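# Place black cylinder and water bottle into cardboard box

## Task

Get both the black cylinder and the water bottle inside the cardboard box, with the box still upright on the table, and finish with neither hand nor arm in contact with either object or the box.

## Robot and tools

Robot: two arms, left_arm and right_arm, each ending in a five-finger hand (right_arm has a right hand, left_arm its mirror-image left hand). Base positions in the scene frame: left_arm (-0.005, +0.338, 0) m, right_arm (-0.001, -0.219, 0) m, both facing nearly straight along +x. A camera stand sits behind the arms.

Frames: the scene frame has its origin at table-top height midway between the nominal bases, +z up, +x out over the table, left_arm on the +y side (not tied to image sides). Fixed cameras and the table use the scene frame. Everything about a hand (reported positions, quat_wxyz, Hand target, offsets) is in that arm's own base frame. The hand point is a spot about 0.05 m in front of the palm; its +z runs along the straightened fingers, +y out of the palm, +x across the palm away from the thumb on the right hand and toward the thumb on the left hand. Straight fingers reach 6-7 cm past the point and sit 6 cm behind it along -y. A wrist bracket on the little-finger side can also strike things.

The 28-number row (used by execute_actions and move): one flat list covering both arms, all values in [-1, 1]. Numbers 1-6: left_arm dx, dy, dz, rx, ry, rz. 7-12: left hand motor targets little, ring, middle, index, thumb_bend, thumb_turn. 13-14: left force_limit, speed. Numbers 15-28 repeat that layout for right_arm. The pose numbers are offsets, not poses: measured from the arm's Hand target as it was when the action or move began, along that arm's base axes, with 1.0 equal to 0.6 m of travel or 180 degrees of turn; rx, ry, rz form a single rotation vector applied about the Hand target position. Sending the same offset twice moves the arm twice. All zeros re-requests the current Hand target. The six finger numbers are absolute targets: +1 straight/open, -1 curled/closed; thumb_turn +1 puts the thumb beside the palm, -1 opposite the fingers. force_limit maps -1..+1 to roughly 0..10 N at the fingertip (0..15 N for the two thumb motors); speed rises from almost nothing at -1 to full at +0.48 and stays full above. No value means 'unchanged': to keep a hand as it is, resend its last eight numbers actually executed (or, before any, its hand_measured six plus hand_force_limit and hand_speed). A thumb-in-front grip suits objects about 3.5-6.5 cm thick; for a gentle grip close at speed -0.94 or below. To tighten, raise force_limit and send a target more closed than hand_measured; to loosen, send one more open.

Tools:
- execute_actions(actions, cameras): actions is a list of actions, each a list of up to 15 rows; each row is one 1/30 s control step, and a short action repeats its final row until 15 steps (0.5 s). Every row in an action counts from that action's starting Hand target. An empty list returns images.
- move(target, speed, blend, blocking, cameras): target is one row or a list of up to 15 rows, all offsets from the same starting Hand targets. Straight hand-point paths, total at most 10 s. speed in m/s (0.002-4.3, default 0.25; turning up to twice that in rad/s), one value or one per target. blend in metres rounds corners; 0 means stop at each. blocking=false returns early while motion continues. It does not avoid obstacles or the other arm.
- wait(seconds 0-10), stop() to brake a running move, zoom_image(camera, region [x0,y0,x1,y1] in pixels, at most 504x504), show_instructions(), finished_scene(scene) with the current scene number.
Cameras: cam_high, cam_low, cam_left_wrist, cam_right_wrist, each 672x504.

Results: end_effector_position (m) and end_effector_quat_wxyz per arm in its base frame; Hand target (the last commanded pose after clipping, the base for the next offsets); joint positions, velocities and torques; hand_measured, hand_stopped_by (moving, target, force, stalled, fault) and hand_load_n, each in the little-to-thumb_turn order; hand_force_limit, hand_speed. A lost grip shows as hand_load_n dropping near 0. move adds a 'move:' line: done, off_target, moving, held or fault, plus limits=paced (pose clipped) or limits=held (steps withheld). Resting 1-5 cm short, usually low, is normal friction and sag, not contact; send the missing distance as a further offset. Orientation commands are clipped to 40 degrees from the measured one per step.

Avoid: letting the arms or hands touch or squeeze each other; hard or fast impacts, especially with the table or box; dropping or releasing moving objects; anything leaving the table; tipping the box; overloading fingers with pushes, twists or swung loads; paths passing close to an arm's own base (go around it); long stretched holds or pushing into unreachable poses, which heat motors (MOTOR HOT at 85 °C, the arm drops at 100 °C). If an arm is pressing on something, command its target back past the hand point. Loose objects may occasionally get nudged.

Each tool is called as name([rows], argument=value, ...), one row to a line, values as JSON.

Reference images:

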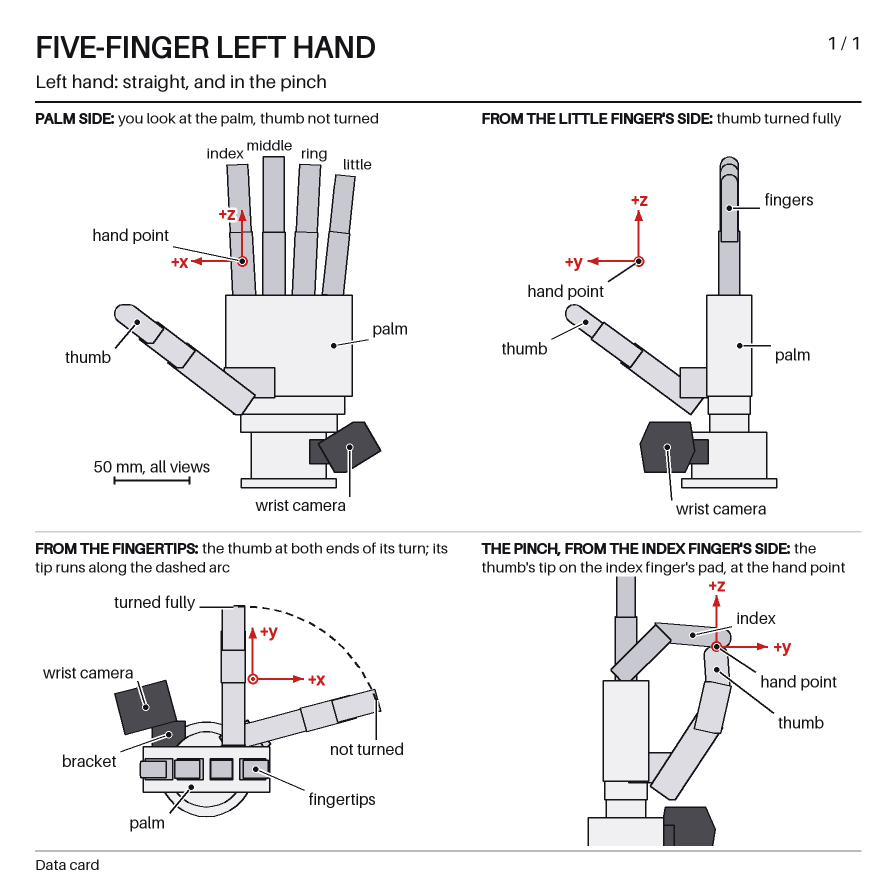

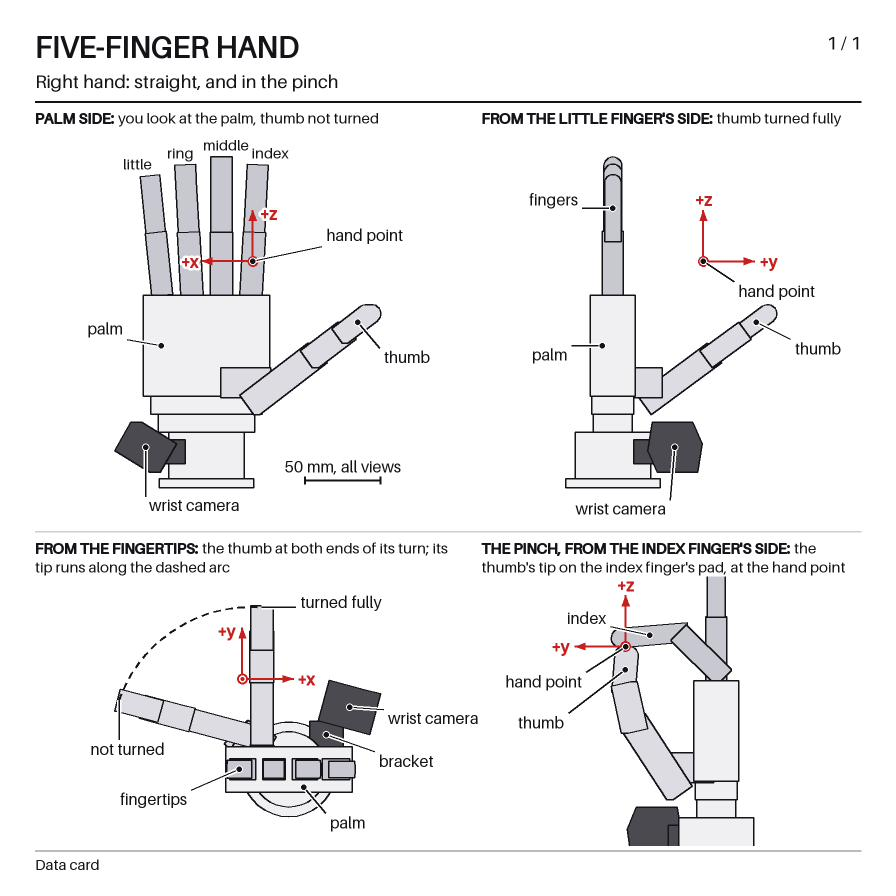

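## Session

execute_actions(actions=[])

Scene clock: 0.00 s.
left_arm: end_effector_position=(+0.2693, -0.0795, +0.2240) hand_measured=(+1.000, +1.000, +1.000, +1.000, +1.000, +1.000) hand_load_n=(+0.0, +0.0, +0.0, +0.0, +0.0, +0.0) hand_stopped_by=(target, target, target, target, target, target) hand_force_limit=0.00 hand_speed=-0.80 end_effector_quat_wxyz=(+0.372, -0.383, +0.768, -0.353) | right_arm: end_effector_position=(+0.7304, -0.6249, +0.2822) hand_measured=(+1.000, +1.000, +1.000, +1.000, +1.000, +1.000) hand_load_n=(+0.0, +0.0, +0.0, +0.0, +0.0, +0.0) hand_stopped_by=(target, target, target, target, target, target) hand_force_limit=0.00 hand_speed=-0.80 end_effector_quat_wxyz=(+0.212, +0.773, -0.202, +0.562)
Joint positions: left_arm=[-0.215 0.407 0.585 -0.673 0.072 0.388] | right_arm=[-0.648 2.3 2.333 -0.315 -0.031 -1.684]
Joint velocities: within noise
Joint torques (N m): no reading
Heat: left arm: hottest waist 25 °C; right arm: hottest wrist pitch 25 °C.
Hand target: left_arm +0.2726, -0.0802, +0.2390; +0.382, -0.379, +0.762, -0.361 | right_arm +0.7312, -0.6255, +0.3154; +0.219, +0.758, -0.198, +0.581

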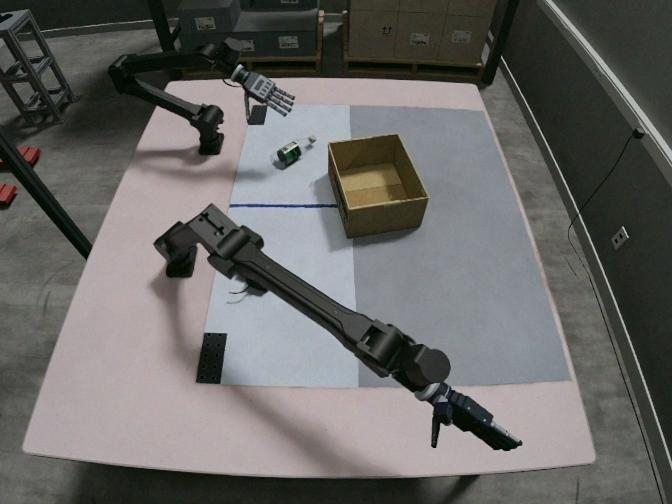

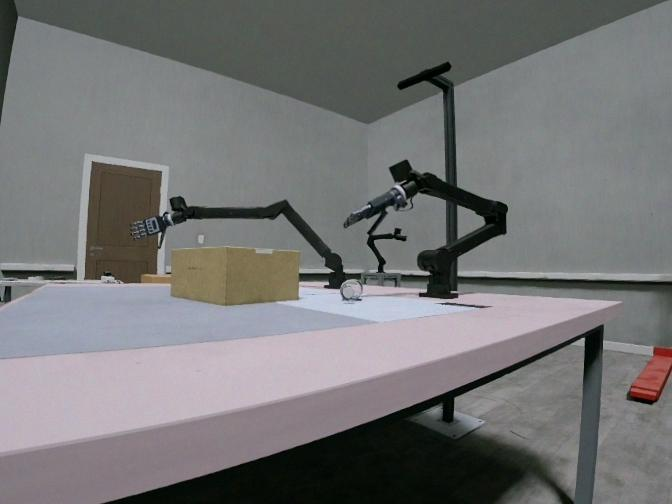

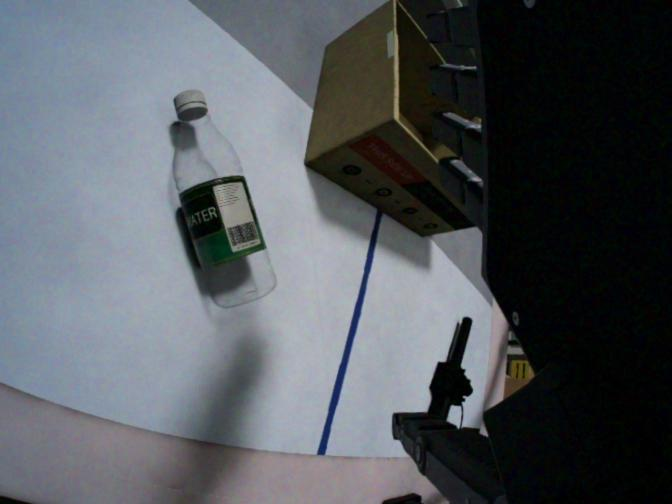

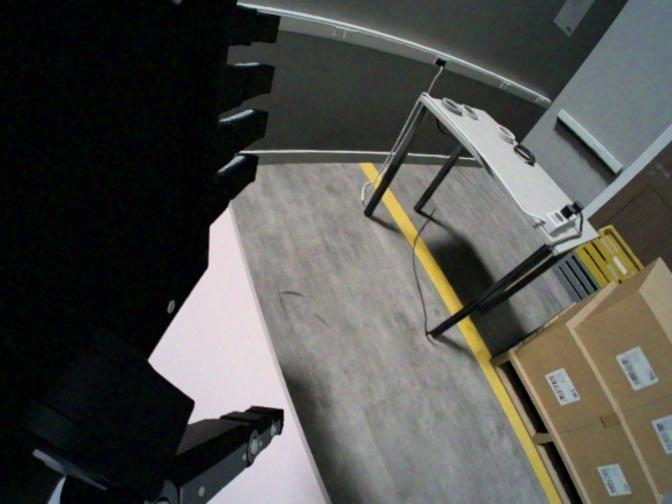

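zoom_image(camera="cam_high", region=[150, 100, 450, 400])

zoom_image(camera="cam_low", region=[150, 200, 500, 330])

Scaled by 1.680.

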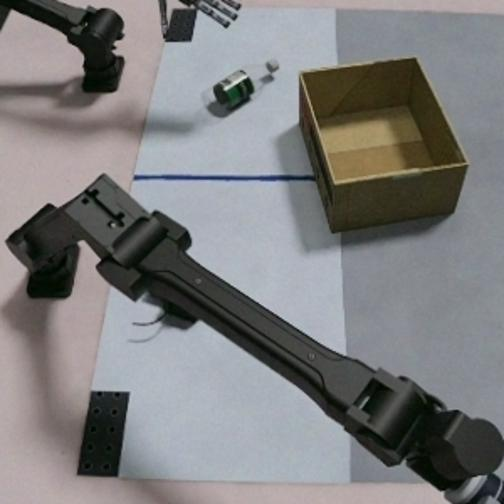

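Scaled by 1.440.

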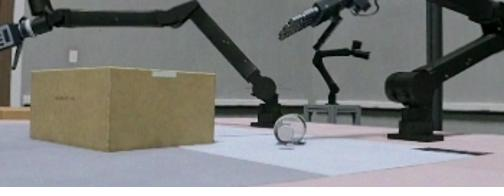

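move(target=[0,0,0,0,0,0,1,1,1,1,1,1,0,-0.8,-0.552,0.0425,0.108,0.4313,-0.2684,-0.3696,1,1,1,1,1,1,0,-0.8], speed=0.4, cameras=["all"])

Scene clock: 75.67 s.
left_arm: end_effector_position=(+0.2693, -0.0795, +0.2240) hand_measured=(+1.000, +1.000, +1.000, +1.000, +1.000, +1.000) hand_load_n=(+0.0, +0.0, +0.0, +0.0, +0.0, -0.5) hand_stopped_by=(target, target, target, target, target, target) hand_force_limit=0.00 hand_speed=-0.80 end_effector_quat_wxyz=(+0.372, -0.383, +0.768, -0.353) | right_arm: end_effector_position=(+0.3968, -0.5949, +0.3506) hand_measured=(+1.000, +1.000, +1.000, +1.000, +1.000, +1.000) hand_load_n=(+0.0, +0.0, +0.0, +0.0, +0.0, +0.0) hand_stopped_by=(target, target, target, target, target, target) hand_force_limit=0.00 hand_speed=-0.80 end_effector_quat_wxyz=(+0.090, -0.247, +0.900, -0.347)
Joint positions: left_arm=[-0.215 0.407 0.585 -0.673 0.072 0.388] | right_arm=[-1.02 1.935 2.283 -1.186 0.02 0.007]
Joint torques (N m): left_arm=[2.73 1.55 10.71 2.47 0.01 0.01] | right_arm=[0.44 -17.08 11.43 0.88 -0.11 0.14]
Heat: left arm: hottest elbow 31 °C; right arm: hottest elbow 35 °C.
Hand target: left_arm +0.2726, -0.0802, +0.2390; +0.382, -0.379, +0.762, -0.361 | right_arm +0.4000, -0.5999, +0.3801; +0.098, -0.240, +0.892, -0.370
Off the commanded pose: left_arm 0.015 m, 2 deg | right_arm 0.030 m, 3 deg.
move: off_target (left_arm, right_arm)

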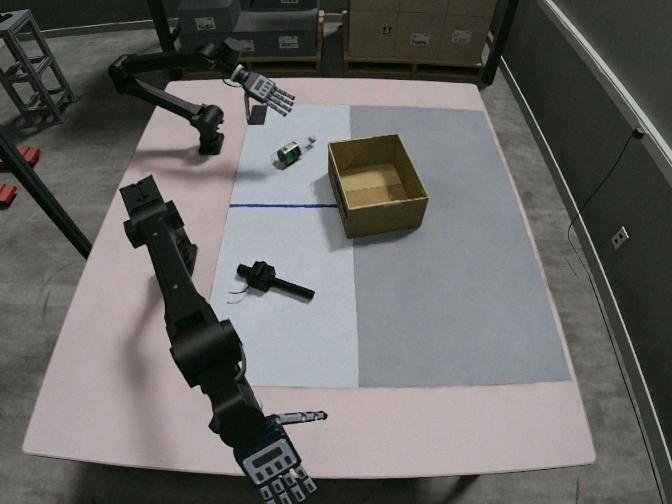

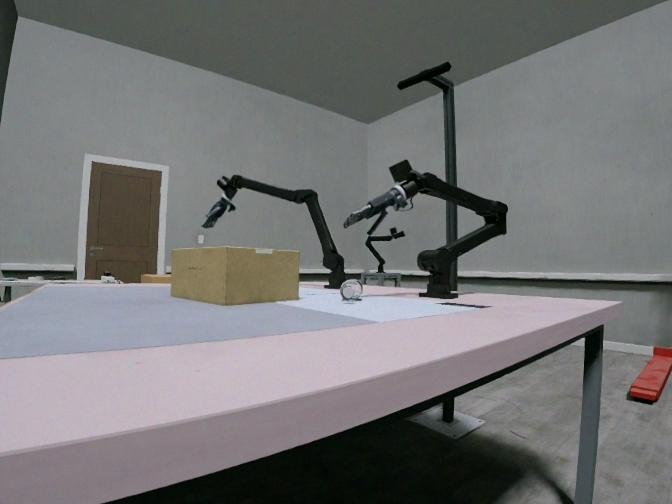

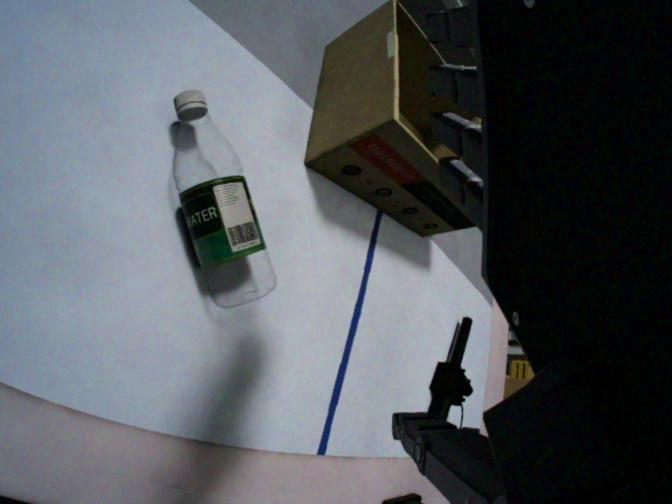

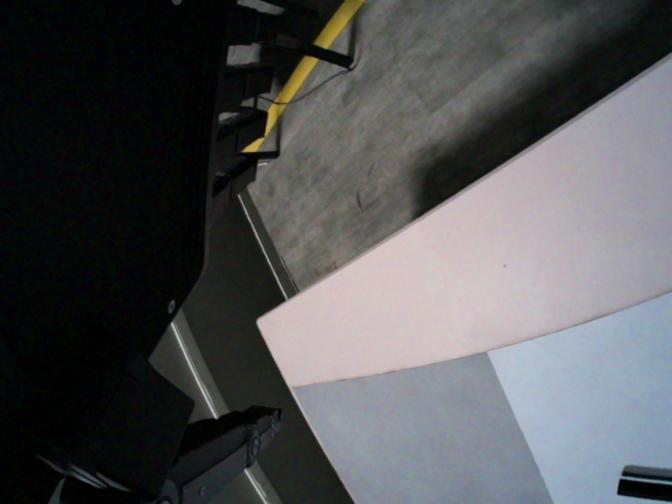

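zoom_image(camera="cam_high", region=[200, 230, 350, 330])

zoom_image(camera="cam_left_wrist", region=[370, 300, 510, 504])

Scaled by 3.360.

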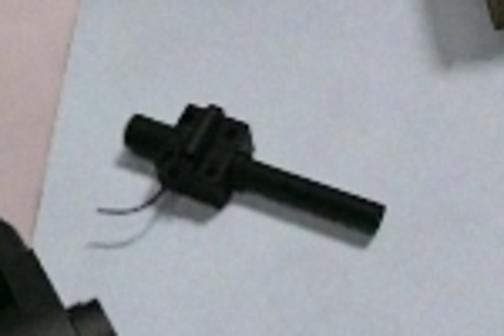

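Scaled by 2.471 from the camera's 672x504 image, which has a finer 960x720 frame.

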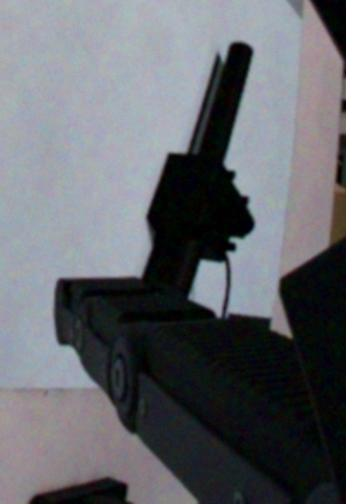

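zoom_image(camera="cam_high", region=[260, 110, 460, 260])

Scaled by 2.520.

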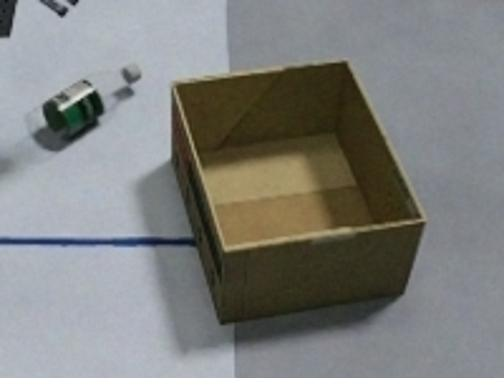

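move(target=[0.0423,0.032,-0.09,-0.0211,0.1351,-0.1122,1,1,1,1,1,-1,0,0,-0.102,0.88,-0.30,0.0015,0,0.708,1,1,1,1,1,-1,0,0], speed=0.4, cameras=["all"])

Scene clock: 203.33 s.
left_arm: end_effector_position=(+0.2850, -0.0648, +0.1662) hand_measured=(+1.000, +1.000, +1.000, +1.000, +1.000, -1.000) hand_load_n=(+0.0, +0.0, +0.0, +0.0, +0.0, +0.0) hand_stopped_by=(target, target, target, target, target, target) hand_force_limit=0.00 hand_speed=0.00 end_effector_quat_wxyz=(+0.118, -0.327, +0.868, -0.356) | right_arm: end_effector_position=(+0.3403, -0.0759, +0.1963) hand_measured=(+1.000, +1.000, +1.000, +1.000, +1.000, -1.000) hand_load_n=(+0.0, +0.0, +0.0, +0.0, +0.0, +0.0) hand_stopped_by=(target, target, target, target, target, target) hand_force_limit=0.00 hand_speed=0.00 end_effector_quat_wxyz=(-0.376, +0.904, -0.190, +0.073)
Joint positions: left_arm=[0.113 0.909 0.755 -0.939 0.627 0.806] | right_arm=[-0.486 1.354 1.181 -1.486 -0.783 -1.678]
Joint torques (N m): left_arm=[3.08 -3.14 11.7 0.91 0.51 0.04] | right_arm=[1.55 -9.58 6.39 -0.64 -0.74 -0.05]
Heat: left arm: hottest elbow 35 °C; right arm: hottest elbow 40 °C.
Hand target: left_arm +0.2981, -0.0610, +0.1851; +0.132, -0.320, +0.867, -0.359 | right_arm +0.3388, -0.0719, +0.2001; -0.376, +0.906, -0.181, +0.074
Off the commanded pose: left_arm 0.023 m, 2 deg | right_arm 0.006 m, 1 deg.
move: off_target (left_arm)

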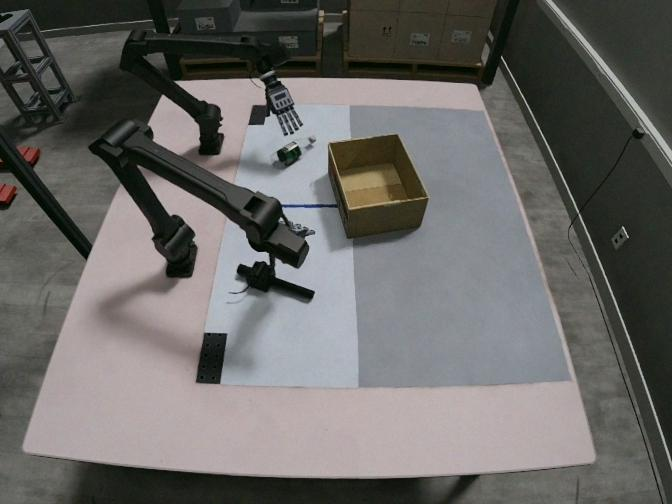

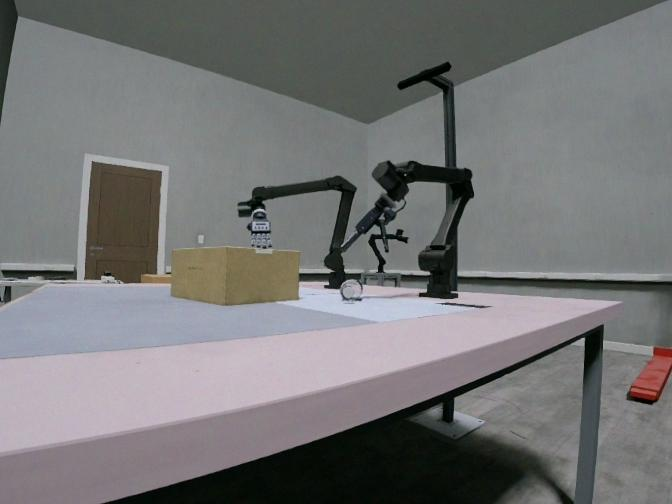

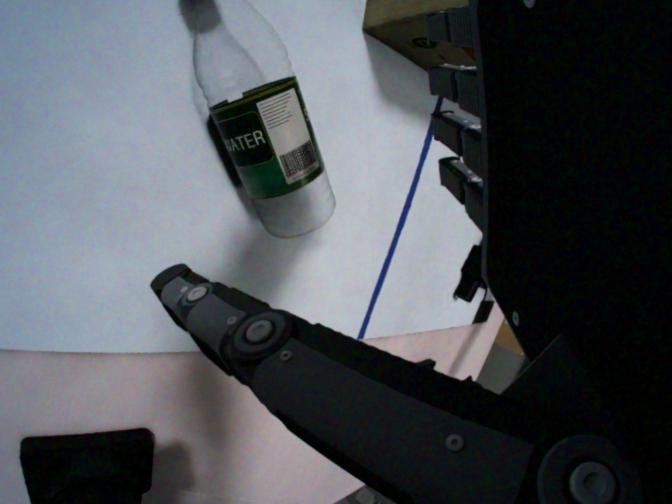

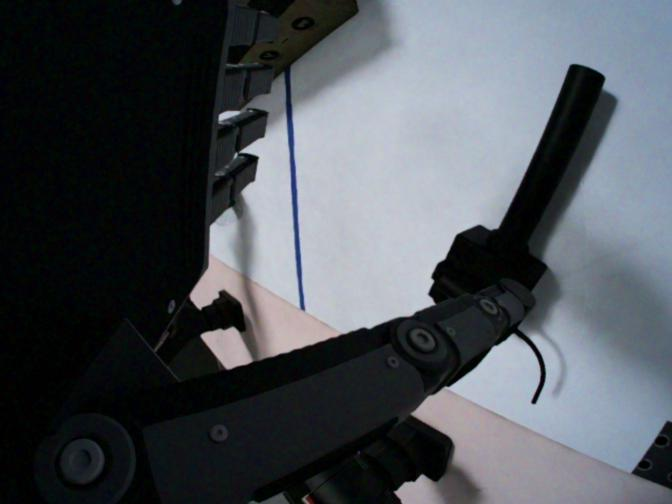

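zoom_image(camera="cam_high", region=[230, 50, 350, 180])

zoom_image(camera="cam_high", region=[200, 170, 350, 320])

Scaled by 3.877.

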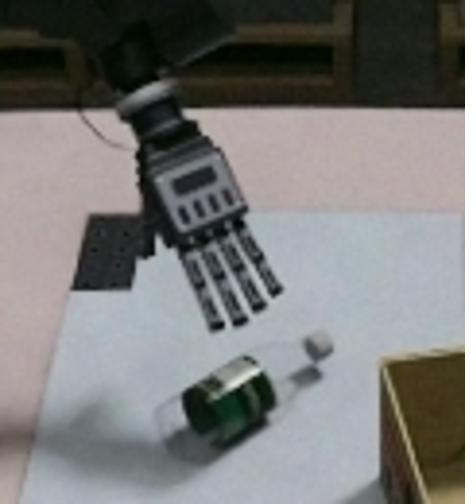

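Scaled by 3.360.

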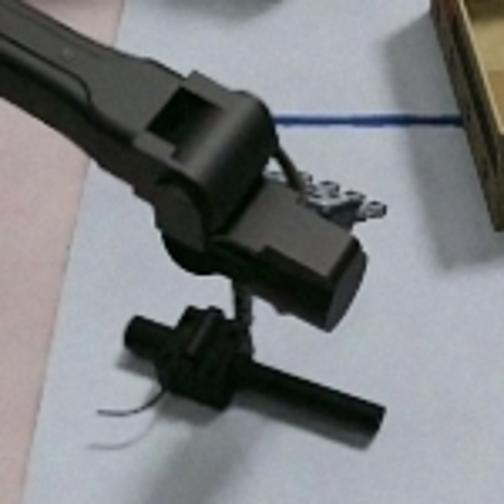

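move(target=[0.039,-0.03,-0.108,0,0,0,1,1,1,1,1,-1,0,0,0.0033,-0.0267,-0.167,0,0,-0.011,1,1,1,1,1,-1,0,0], speed=0.2, cameras=["all"])

zoom_image(camera="cam_high", region=[230, 50, 350, 180])

zoom_image(camera="cam_high", region=[200, 170, 350, 320])

Scene clock: 275.67 s.
left_arm: end_effector_position=(+0.3182, -0.0767, +0.1222) hand_measured=(+1.000, +1.000, +1.000, +1.000, +1.000, -1.000) hand_load_n=(+0.0, +0.0, +0.0, +0.0, +0.0, +0.0) hand_stopped_by=(target, target, target, target, target, target) hand_force_limit=0.00 hand_speed=0.00 end_effector_quat_wxyz=(+0.131, -0.320, +0.867, -0.358) | right_arm: end_effector_position=(+0.3389, -0.0823, +0.1005) hand_measured=(+1.000, +1.000, +1.000, +1.000, +1.000, -1.000) hand_load_n=(+0.0, +0.0, +0.0, -0.5, +0.0, +0.0) hand_stopped_by=(target, target, target, target, target, target) hand_force_limit=0.00 hand_speed=0.00 end_effector_quat_wxyz=(-0.376, +0.903, -0.196, +0.072)
Joint positions: left_arm=[0.055 1.02 0.693 -0.703 0.596 0.749] | right_arm=[-0.503 1.439 1.002 -1.233 -0.781 -1.686]
Joint torques (N m): left_arm=[1.85 -3.55 7.88 2.41 0.24 -0.16] | right_arm=[-0.32 -8.94 5.81 -0.01 -0.82 -0.06]
Heat: left arm: hottest elbow 42 °C; right arm: hottest elbow 35 °C.
Hand target: left_arm +0.3214, -0.0790, +0.1203; +0.132, -0.320, +0.867, -0.359 | right_arm +0.3409, -0.0879, +0.0999; -0.374, +0.903, -0.196, +0.080
Off the commanded pose: left_arm 0.004 m, 0 deg | right_arm 0.006 m, 1 deg.
move: done

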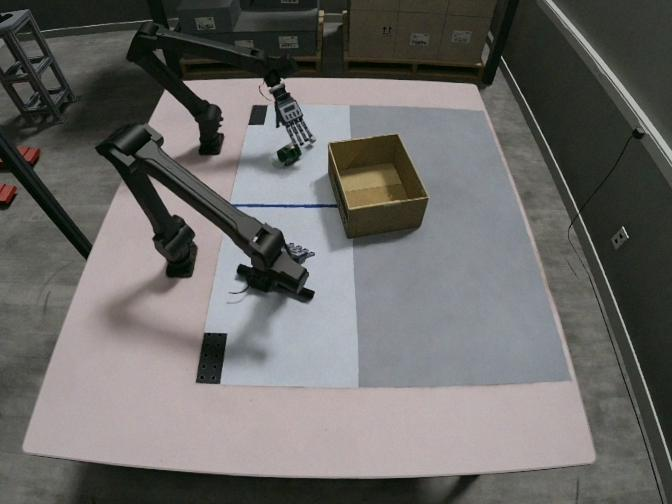

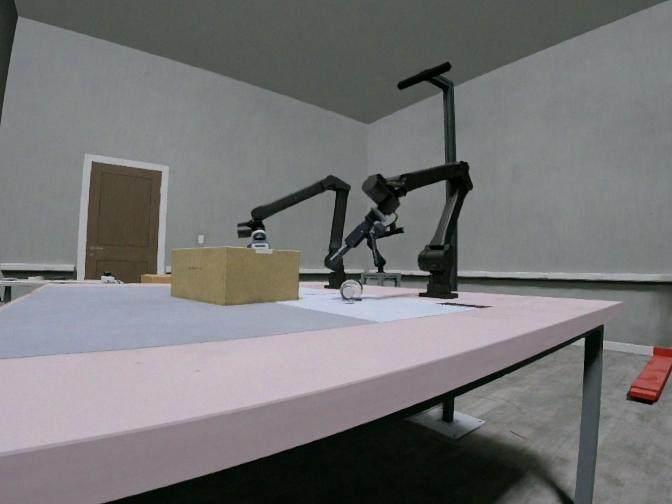

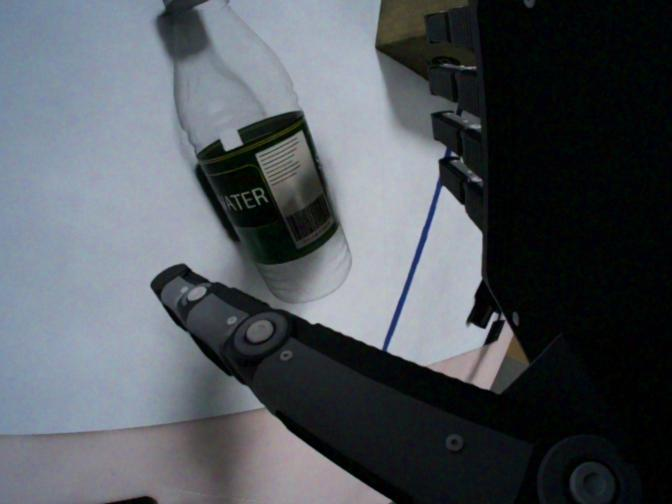

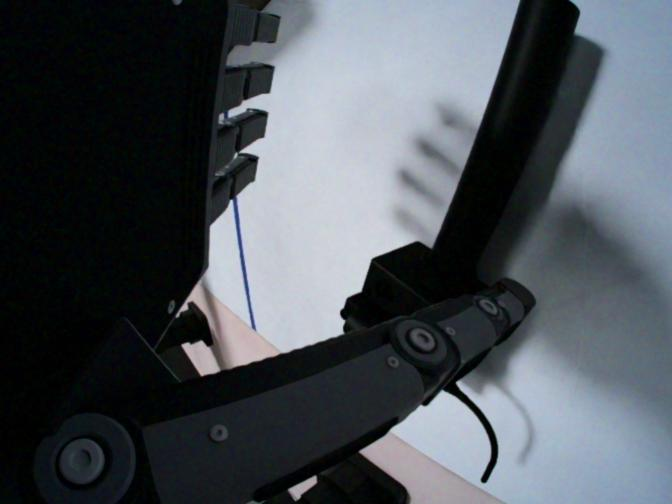

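Scaled by 3.877.

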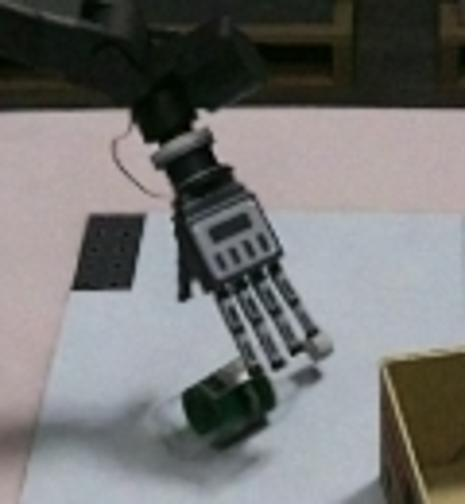

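Scaled by 3.360.

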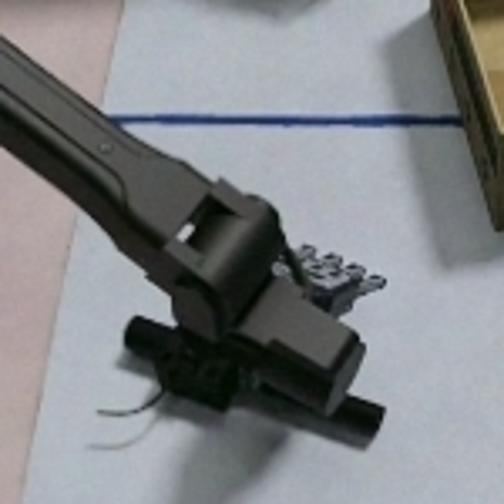

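zoom_image(camera="cam_low", region=[290, 190, 450, 310])

zoom_image(camera="cam_low", region=[200, 200, 320, 300])

Scaled by 3.150.

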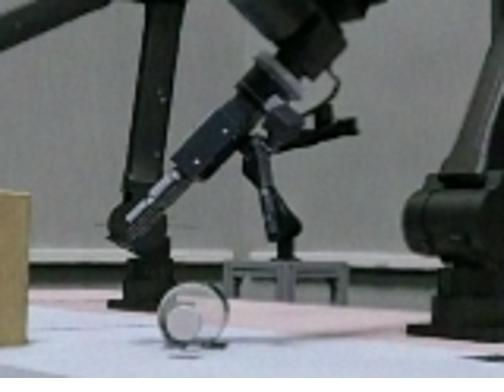

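Scaled by 4.200.

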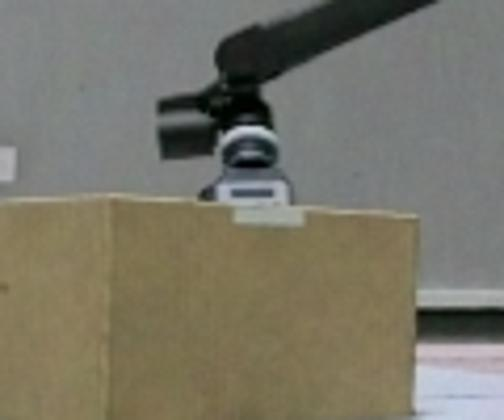

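move(target=[0,0,-0.124,0,0,0,1,1,1,1,1,-1,0,0,0.0155,-0.037,-0.083,0,0,0,1,1,1,1,1,-1,0,0], speed=0.12, cameras=["all"])

zoom_image(camera="cam_low", region=[290, 190, 450, 310])

zoom_image(camera="cam_high", region=[200, 170, 350, 320])

Scene clock: 377.30 s.
left_arm: end_effector_position=(+0.3197, -0.0766, +0.0490) hand_measured=(+1.000, +1.000, +1.000, +1.000, +1.000, -1.000) hand_load_n=(+0.0, +0.0, +0.0, +0.0, +0.0, +0.0) hand_stopped_by=(target, target, target, target, target, target) hand_force_limit=0.00 hand_speed=0.00 end_effector_quat_wxyz=(+0.132, -0.320, +0.867, -0.358) | right_arm: end_effector_position=(+0.3497, -0.1044, +0.0525) hand_measured=(+1.000, +1.000, +1.000, +1.000, +1.000, -1.000) hand_load_n=(+0.0, +0.0, +0.0, +0.0, +0.0, +0.0) hand_stopped_by=(target, target, target, target, target, target) hand_force_limit=0.00 hand_speed=0.00 end_effector_quat_wxyz=(-0.376, +0.903, -0.196, +0.074)
Joint positions: left_arm=[0.055 1.139 0.556 -0.443 0.596 0.748] | right_arm=[-0.539 1.558 0.992 -1.134 -0.778 -1.735]
Joint torques (N m): left_arm=[1.73 -3.66 7.06 2.3 0.29 -0.15] | right_arm=[-0.44 -9.82 5.33 0.02 -0.76 -0.07]
Heat: left arm: hottest elbow 34 °C; right arm: hottest elbow 32 °C.
Hand target: left_arm +0.3214, -0.0790, +0.0459; +0.132, -0.320, +0.867, -0.359 | right_arm +0.3503, -0.1102, +0.0501; -0.374, +0.903, -0.196, +0.080
Off the commanded pose: left_arm 0.004 m, 0 deg | right_arm 0.006 m, 1 deg.
move: done

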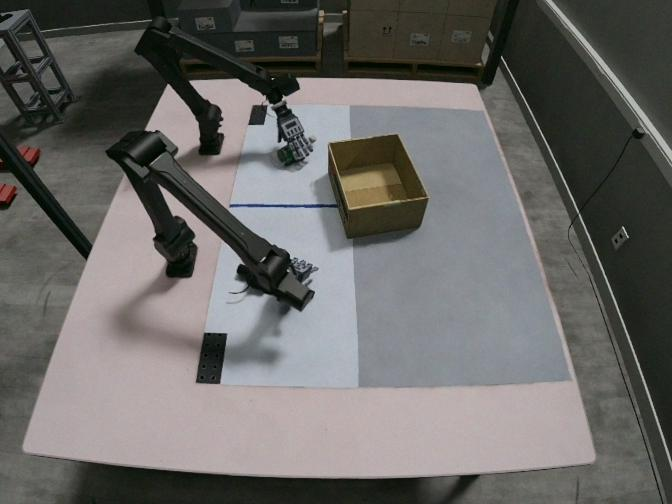

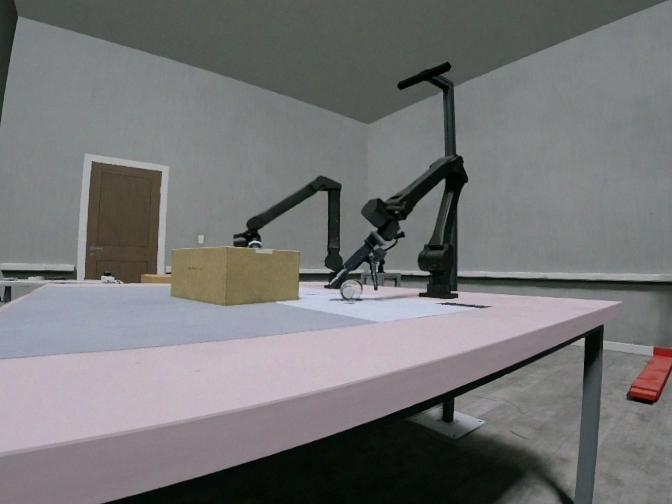

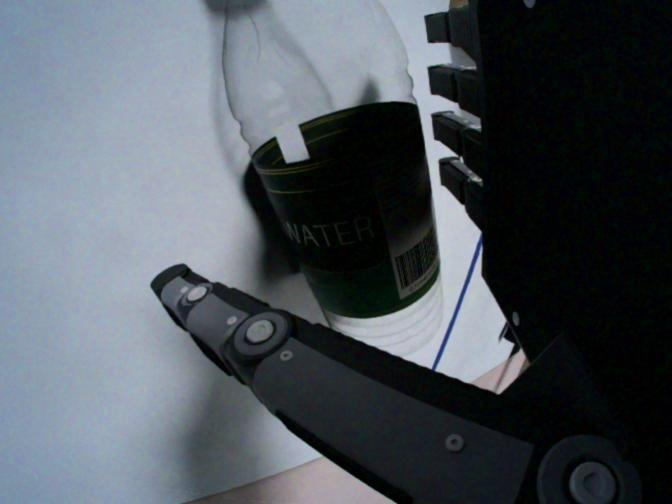

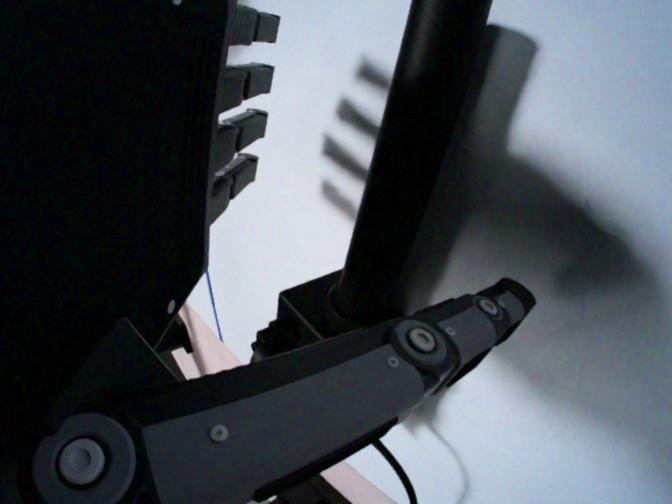

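Scaled by 3.150.

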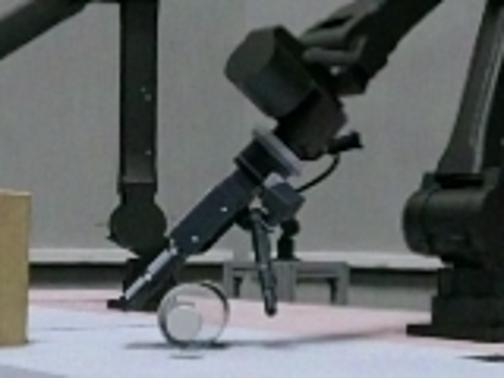

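Scaled by 3.360.

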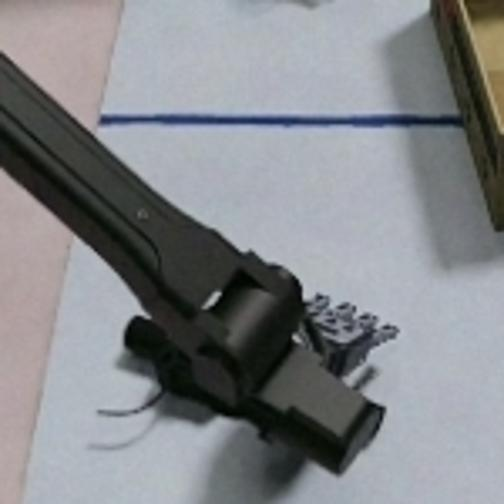

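move(target=[0,0,0,0,0,0,-1,-1,-1,-1,-1,-1,-0.1,-0.85,-0.004,-0.009,-0.03,0,0,0,1,1,1,1,1,-1,0,0], speed=0.1, cameras=["all"])

zoom_image(camera="cam_low", region=[290, 190, 450, 310])

zoom_image(camera="cam_high", region=[200, 170, 350, 320])

Scene clock: 400.03 s.
left_arm: end_effector_position=(+0.3198, -0.0767, +0.0490) hand_measured=(+0.238, +0.280, +0.308, +0.336, +0.664, -1.000) hand_load_n=(+4.5, +6.5, +3.5, +2.5, +16.5, +7.0) hand_stopped_by=(force, force, force, force, force, target) hand_force_limit=-0.10 hand_speed=-0.85 end_effector_quat_wxyz=(+0.132, -0.320, +0.867, -0.358) | right_arm: end_effector_position=(+0.3478, -0.1100, +0.0348) hand_measured=(+1.000, +1.000, +1.000, +1.000, +1.000, -1.000) hand_load_n=(+0.0, +0.0, +0.0, +0.0, +0.0, +0.0) hand_stopped_by=(target, target, target, target, target, target) hand_force_limit=0.00 hand_speed=0.00 end_effector_quat_wxyz=(-0.376, +0.903, -0.195, +0.075)
Joint positions: left_arm=[0.055 1.139 0.556 -0.443 0.595 0.747] | right_arm=[-0.554 1.591 0.976 -1.098 -0.776 -1.756]
Joint torques (N m): left_arm=[2.14 -3.84 6.9 2.19 0.28 -0.1] | right_arm=[-0.32 -9.88 5.07 -0.01 -0.74 -0.08]
Heat: left arm: hottest elbow 32 °C; right arm: hottest elbow 31 °C.
Hand target: left_arm +0.3215, -0.0790, +0.0459; +0.132, -0.320, +0.867, -0.359 | right_arm +0.3478, -0.1157, +0.0321; -0.374, +0.903, -0.196, +0.080
Off the commanded pose: left_arm 0.004 m, 0 deg | right_arm 0.006 m, 1 deg.
move: done

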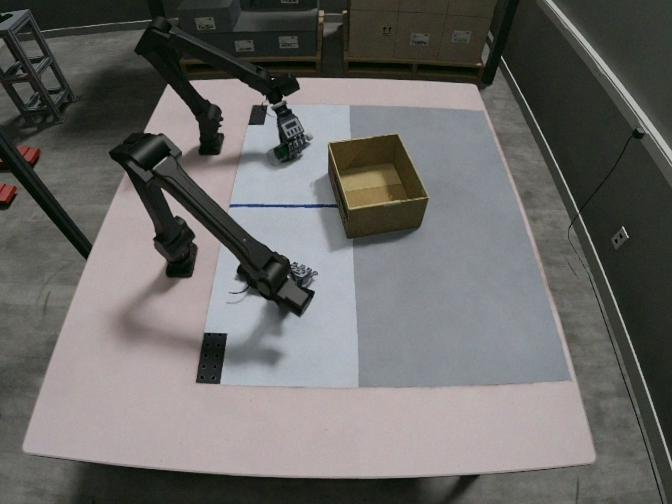

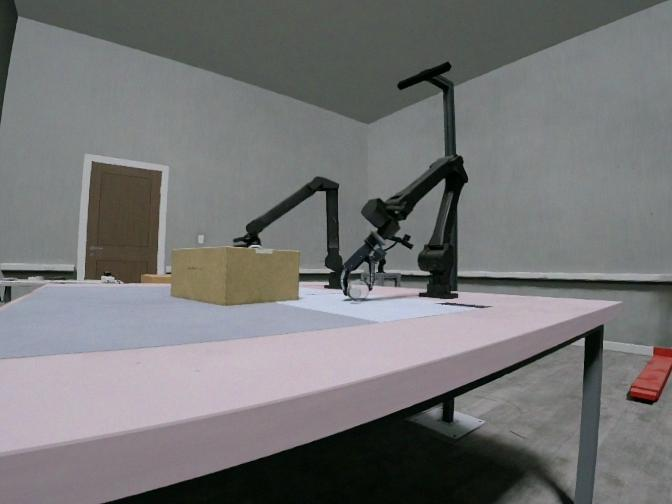

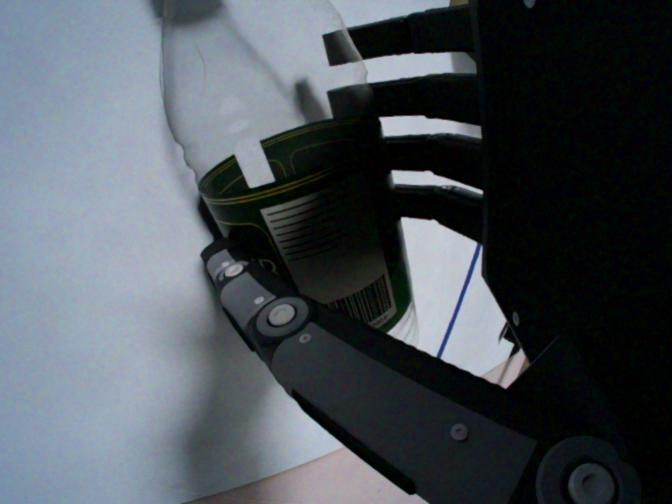

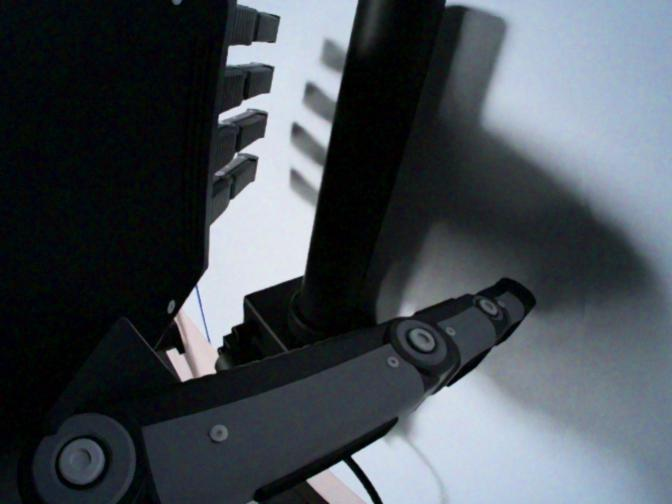

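Scaled by 3.150.

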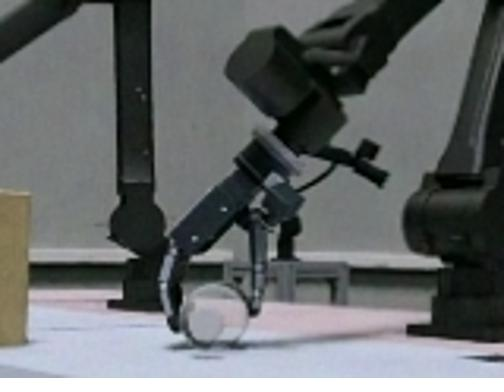

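Scaled by 3.360.

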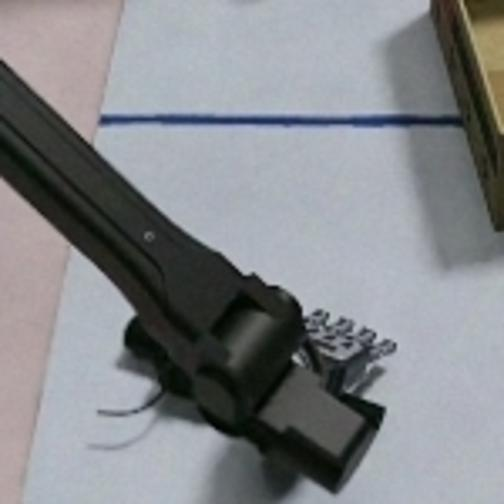

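move([
  [0,0,0.257,0,0,0,-1,-1,-1,-1,-1,-1,-0.1,-0.85,-0.0117,0.01,-0.0127,0,0,0,1,1,1,1,1,-1,0,0],
  [0,0,0.257,0,0,0,-1,-1,-1,-1,-1,-1,-0.1,-0.85,-0.0117,0.01,-0.0127,0,0,0,-1,-1,-1,-1,-1,-1,-0.1,-0.85],
], speed=0.15, cameras=["all"])

zoom_image(camera="cam_high", region=[200, 170, 350, 320])

Scene clock: 467.40 s.
left_arm: end_effector_position=(+0.3101, -0.0786, +0.1783) hand_measured=(+0.238, +0.280, +0.308, +0.336, +0.664, -1.000) hand_load_n=(+5.0, +6.5, +3.5, +2.5, +16.5, +7.0) hand_stopped_by=(force, force, force, force, force, target) hand_force_limit=-0.10 hand_speed=-0.85 end_effector_quat_wxyz=(+0.116, -0.328, +0.868, -0.354) | right_arm: end_effector_position=(+0.3433, -0.1022, +0.0274) hand_measured=(-1.000, +0.696, +0.836, +0.628, -0.054, -1.000) hand_load_n=(+1.0, +0.0, +0.0, +4.5, +0.0, +0.0) hand_stopped_by=(target, force, force, force, moving, target) hand_force_limit=-0.10 hand_speed=-0.85 end_effector_quat_wxyz=(-0.386, +0.898, -0.195, +0.079)
Joint positions: left_arm=[0.051 0.974 0.821 -0.907 0.594 0.741] | right_arm=[-0.554 1.589 0.942 -1.068 -0.8 -1.758]
Joint torques (N m): left_arm=[2.78 -4.37 12.07 0.83 0.34 -0.04] | right_arm=[-0.32 -10.17 4.81 -0.17 0.3 0.01]
Heat: left arm: hottest elbow 33 °C; right arm: hottest elbow 30 °C.
Hand target: left_arm +0.3215, -0.0789, +0.2001; +0.132, -0.320, +0.867, -0.359 | right_arm +0.3408, -0.1097, +0.0245; -0.374, +0.903, -0.196, +0.080
Off the commanded pose: left_arm 0.025 m, 2 deg | right_arm 0.008 m, 1 deg.
move: moving (right_arm; no rest 5 s after target 2's new numbers were sent), off_target (left_arm)

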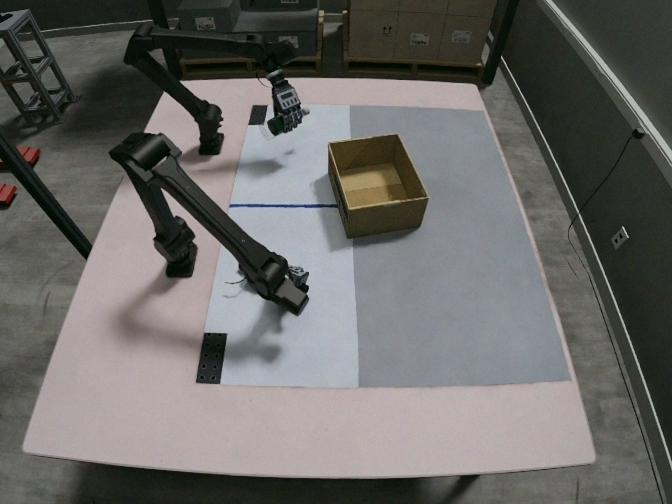

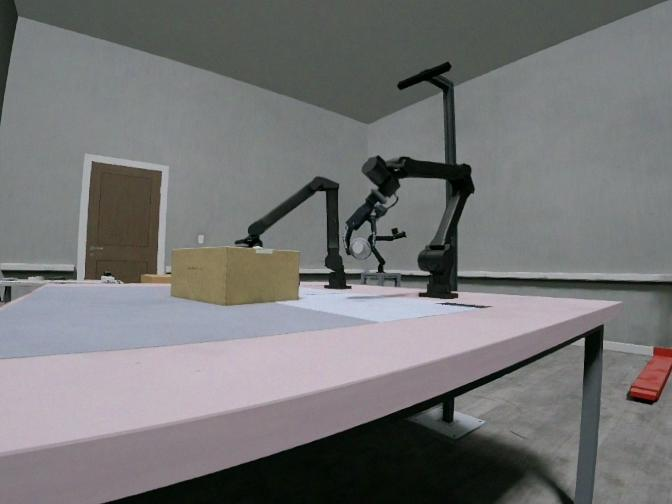

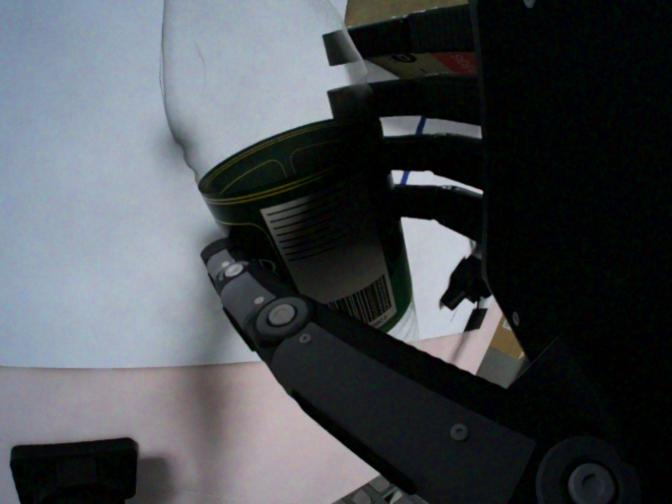

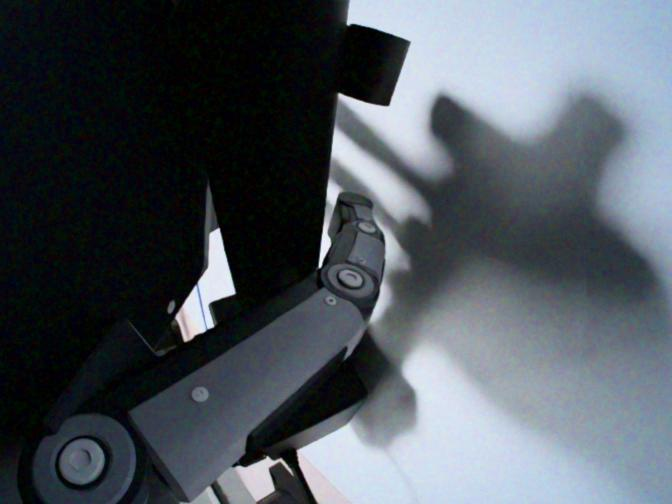

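Scaled by 3.360.

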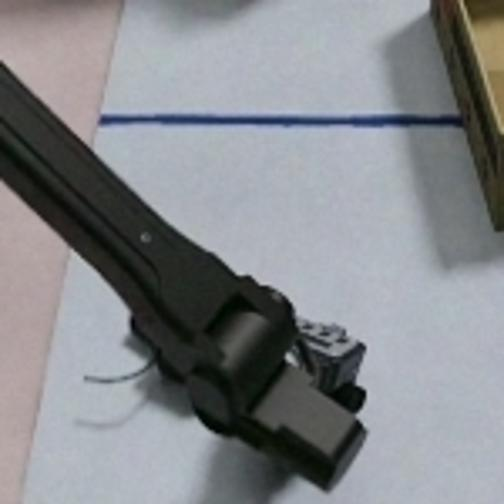

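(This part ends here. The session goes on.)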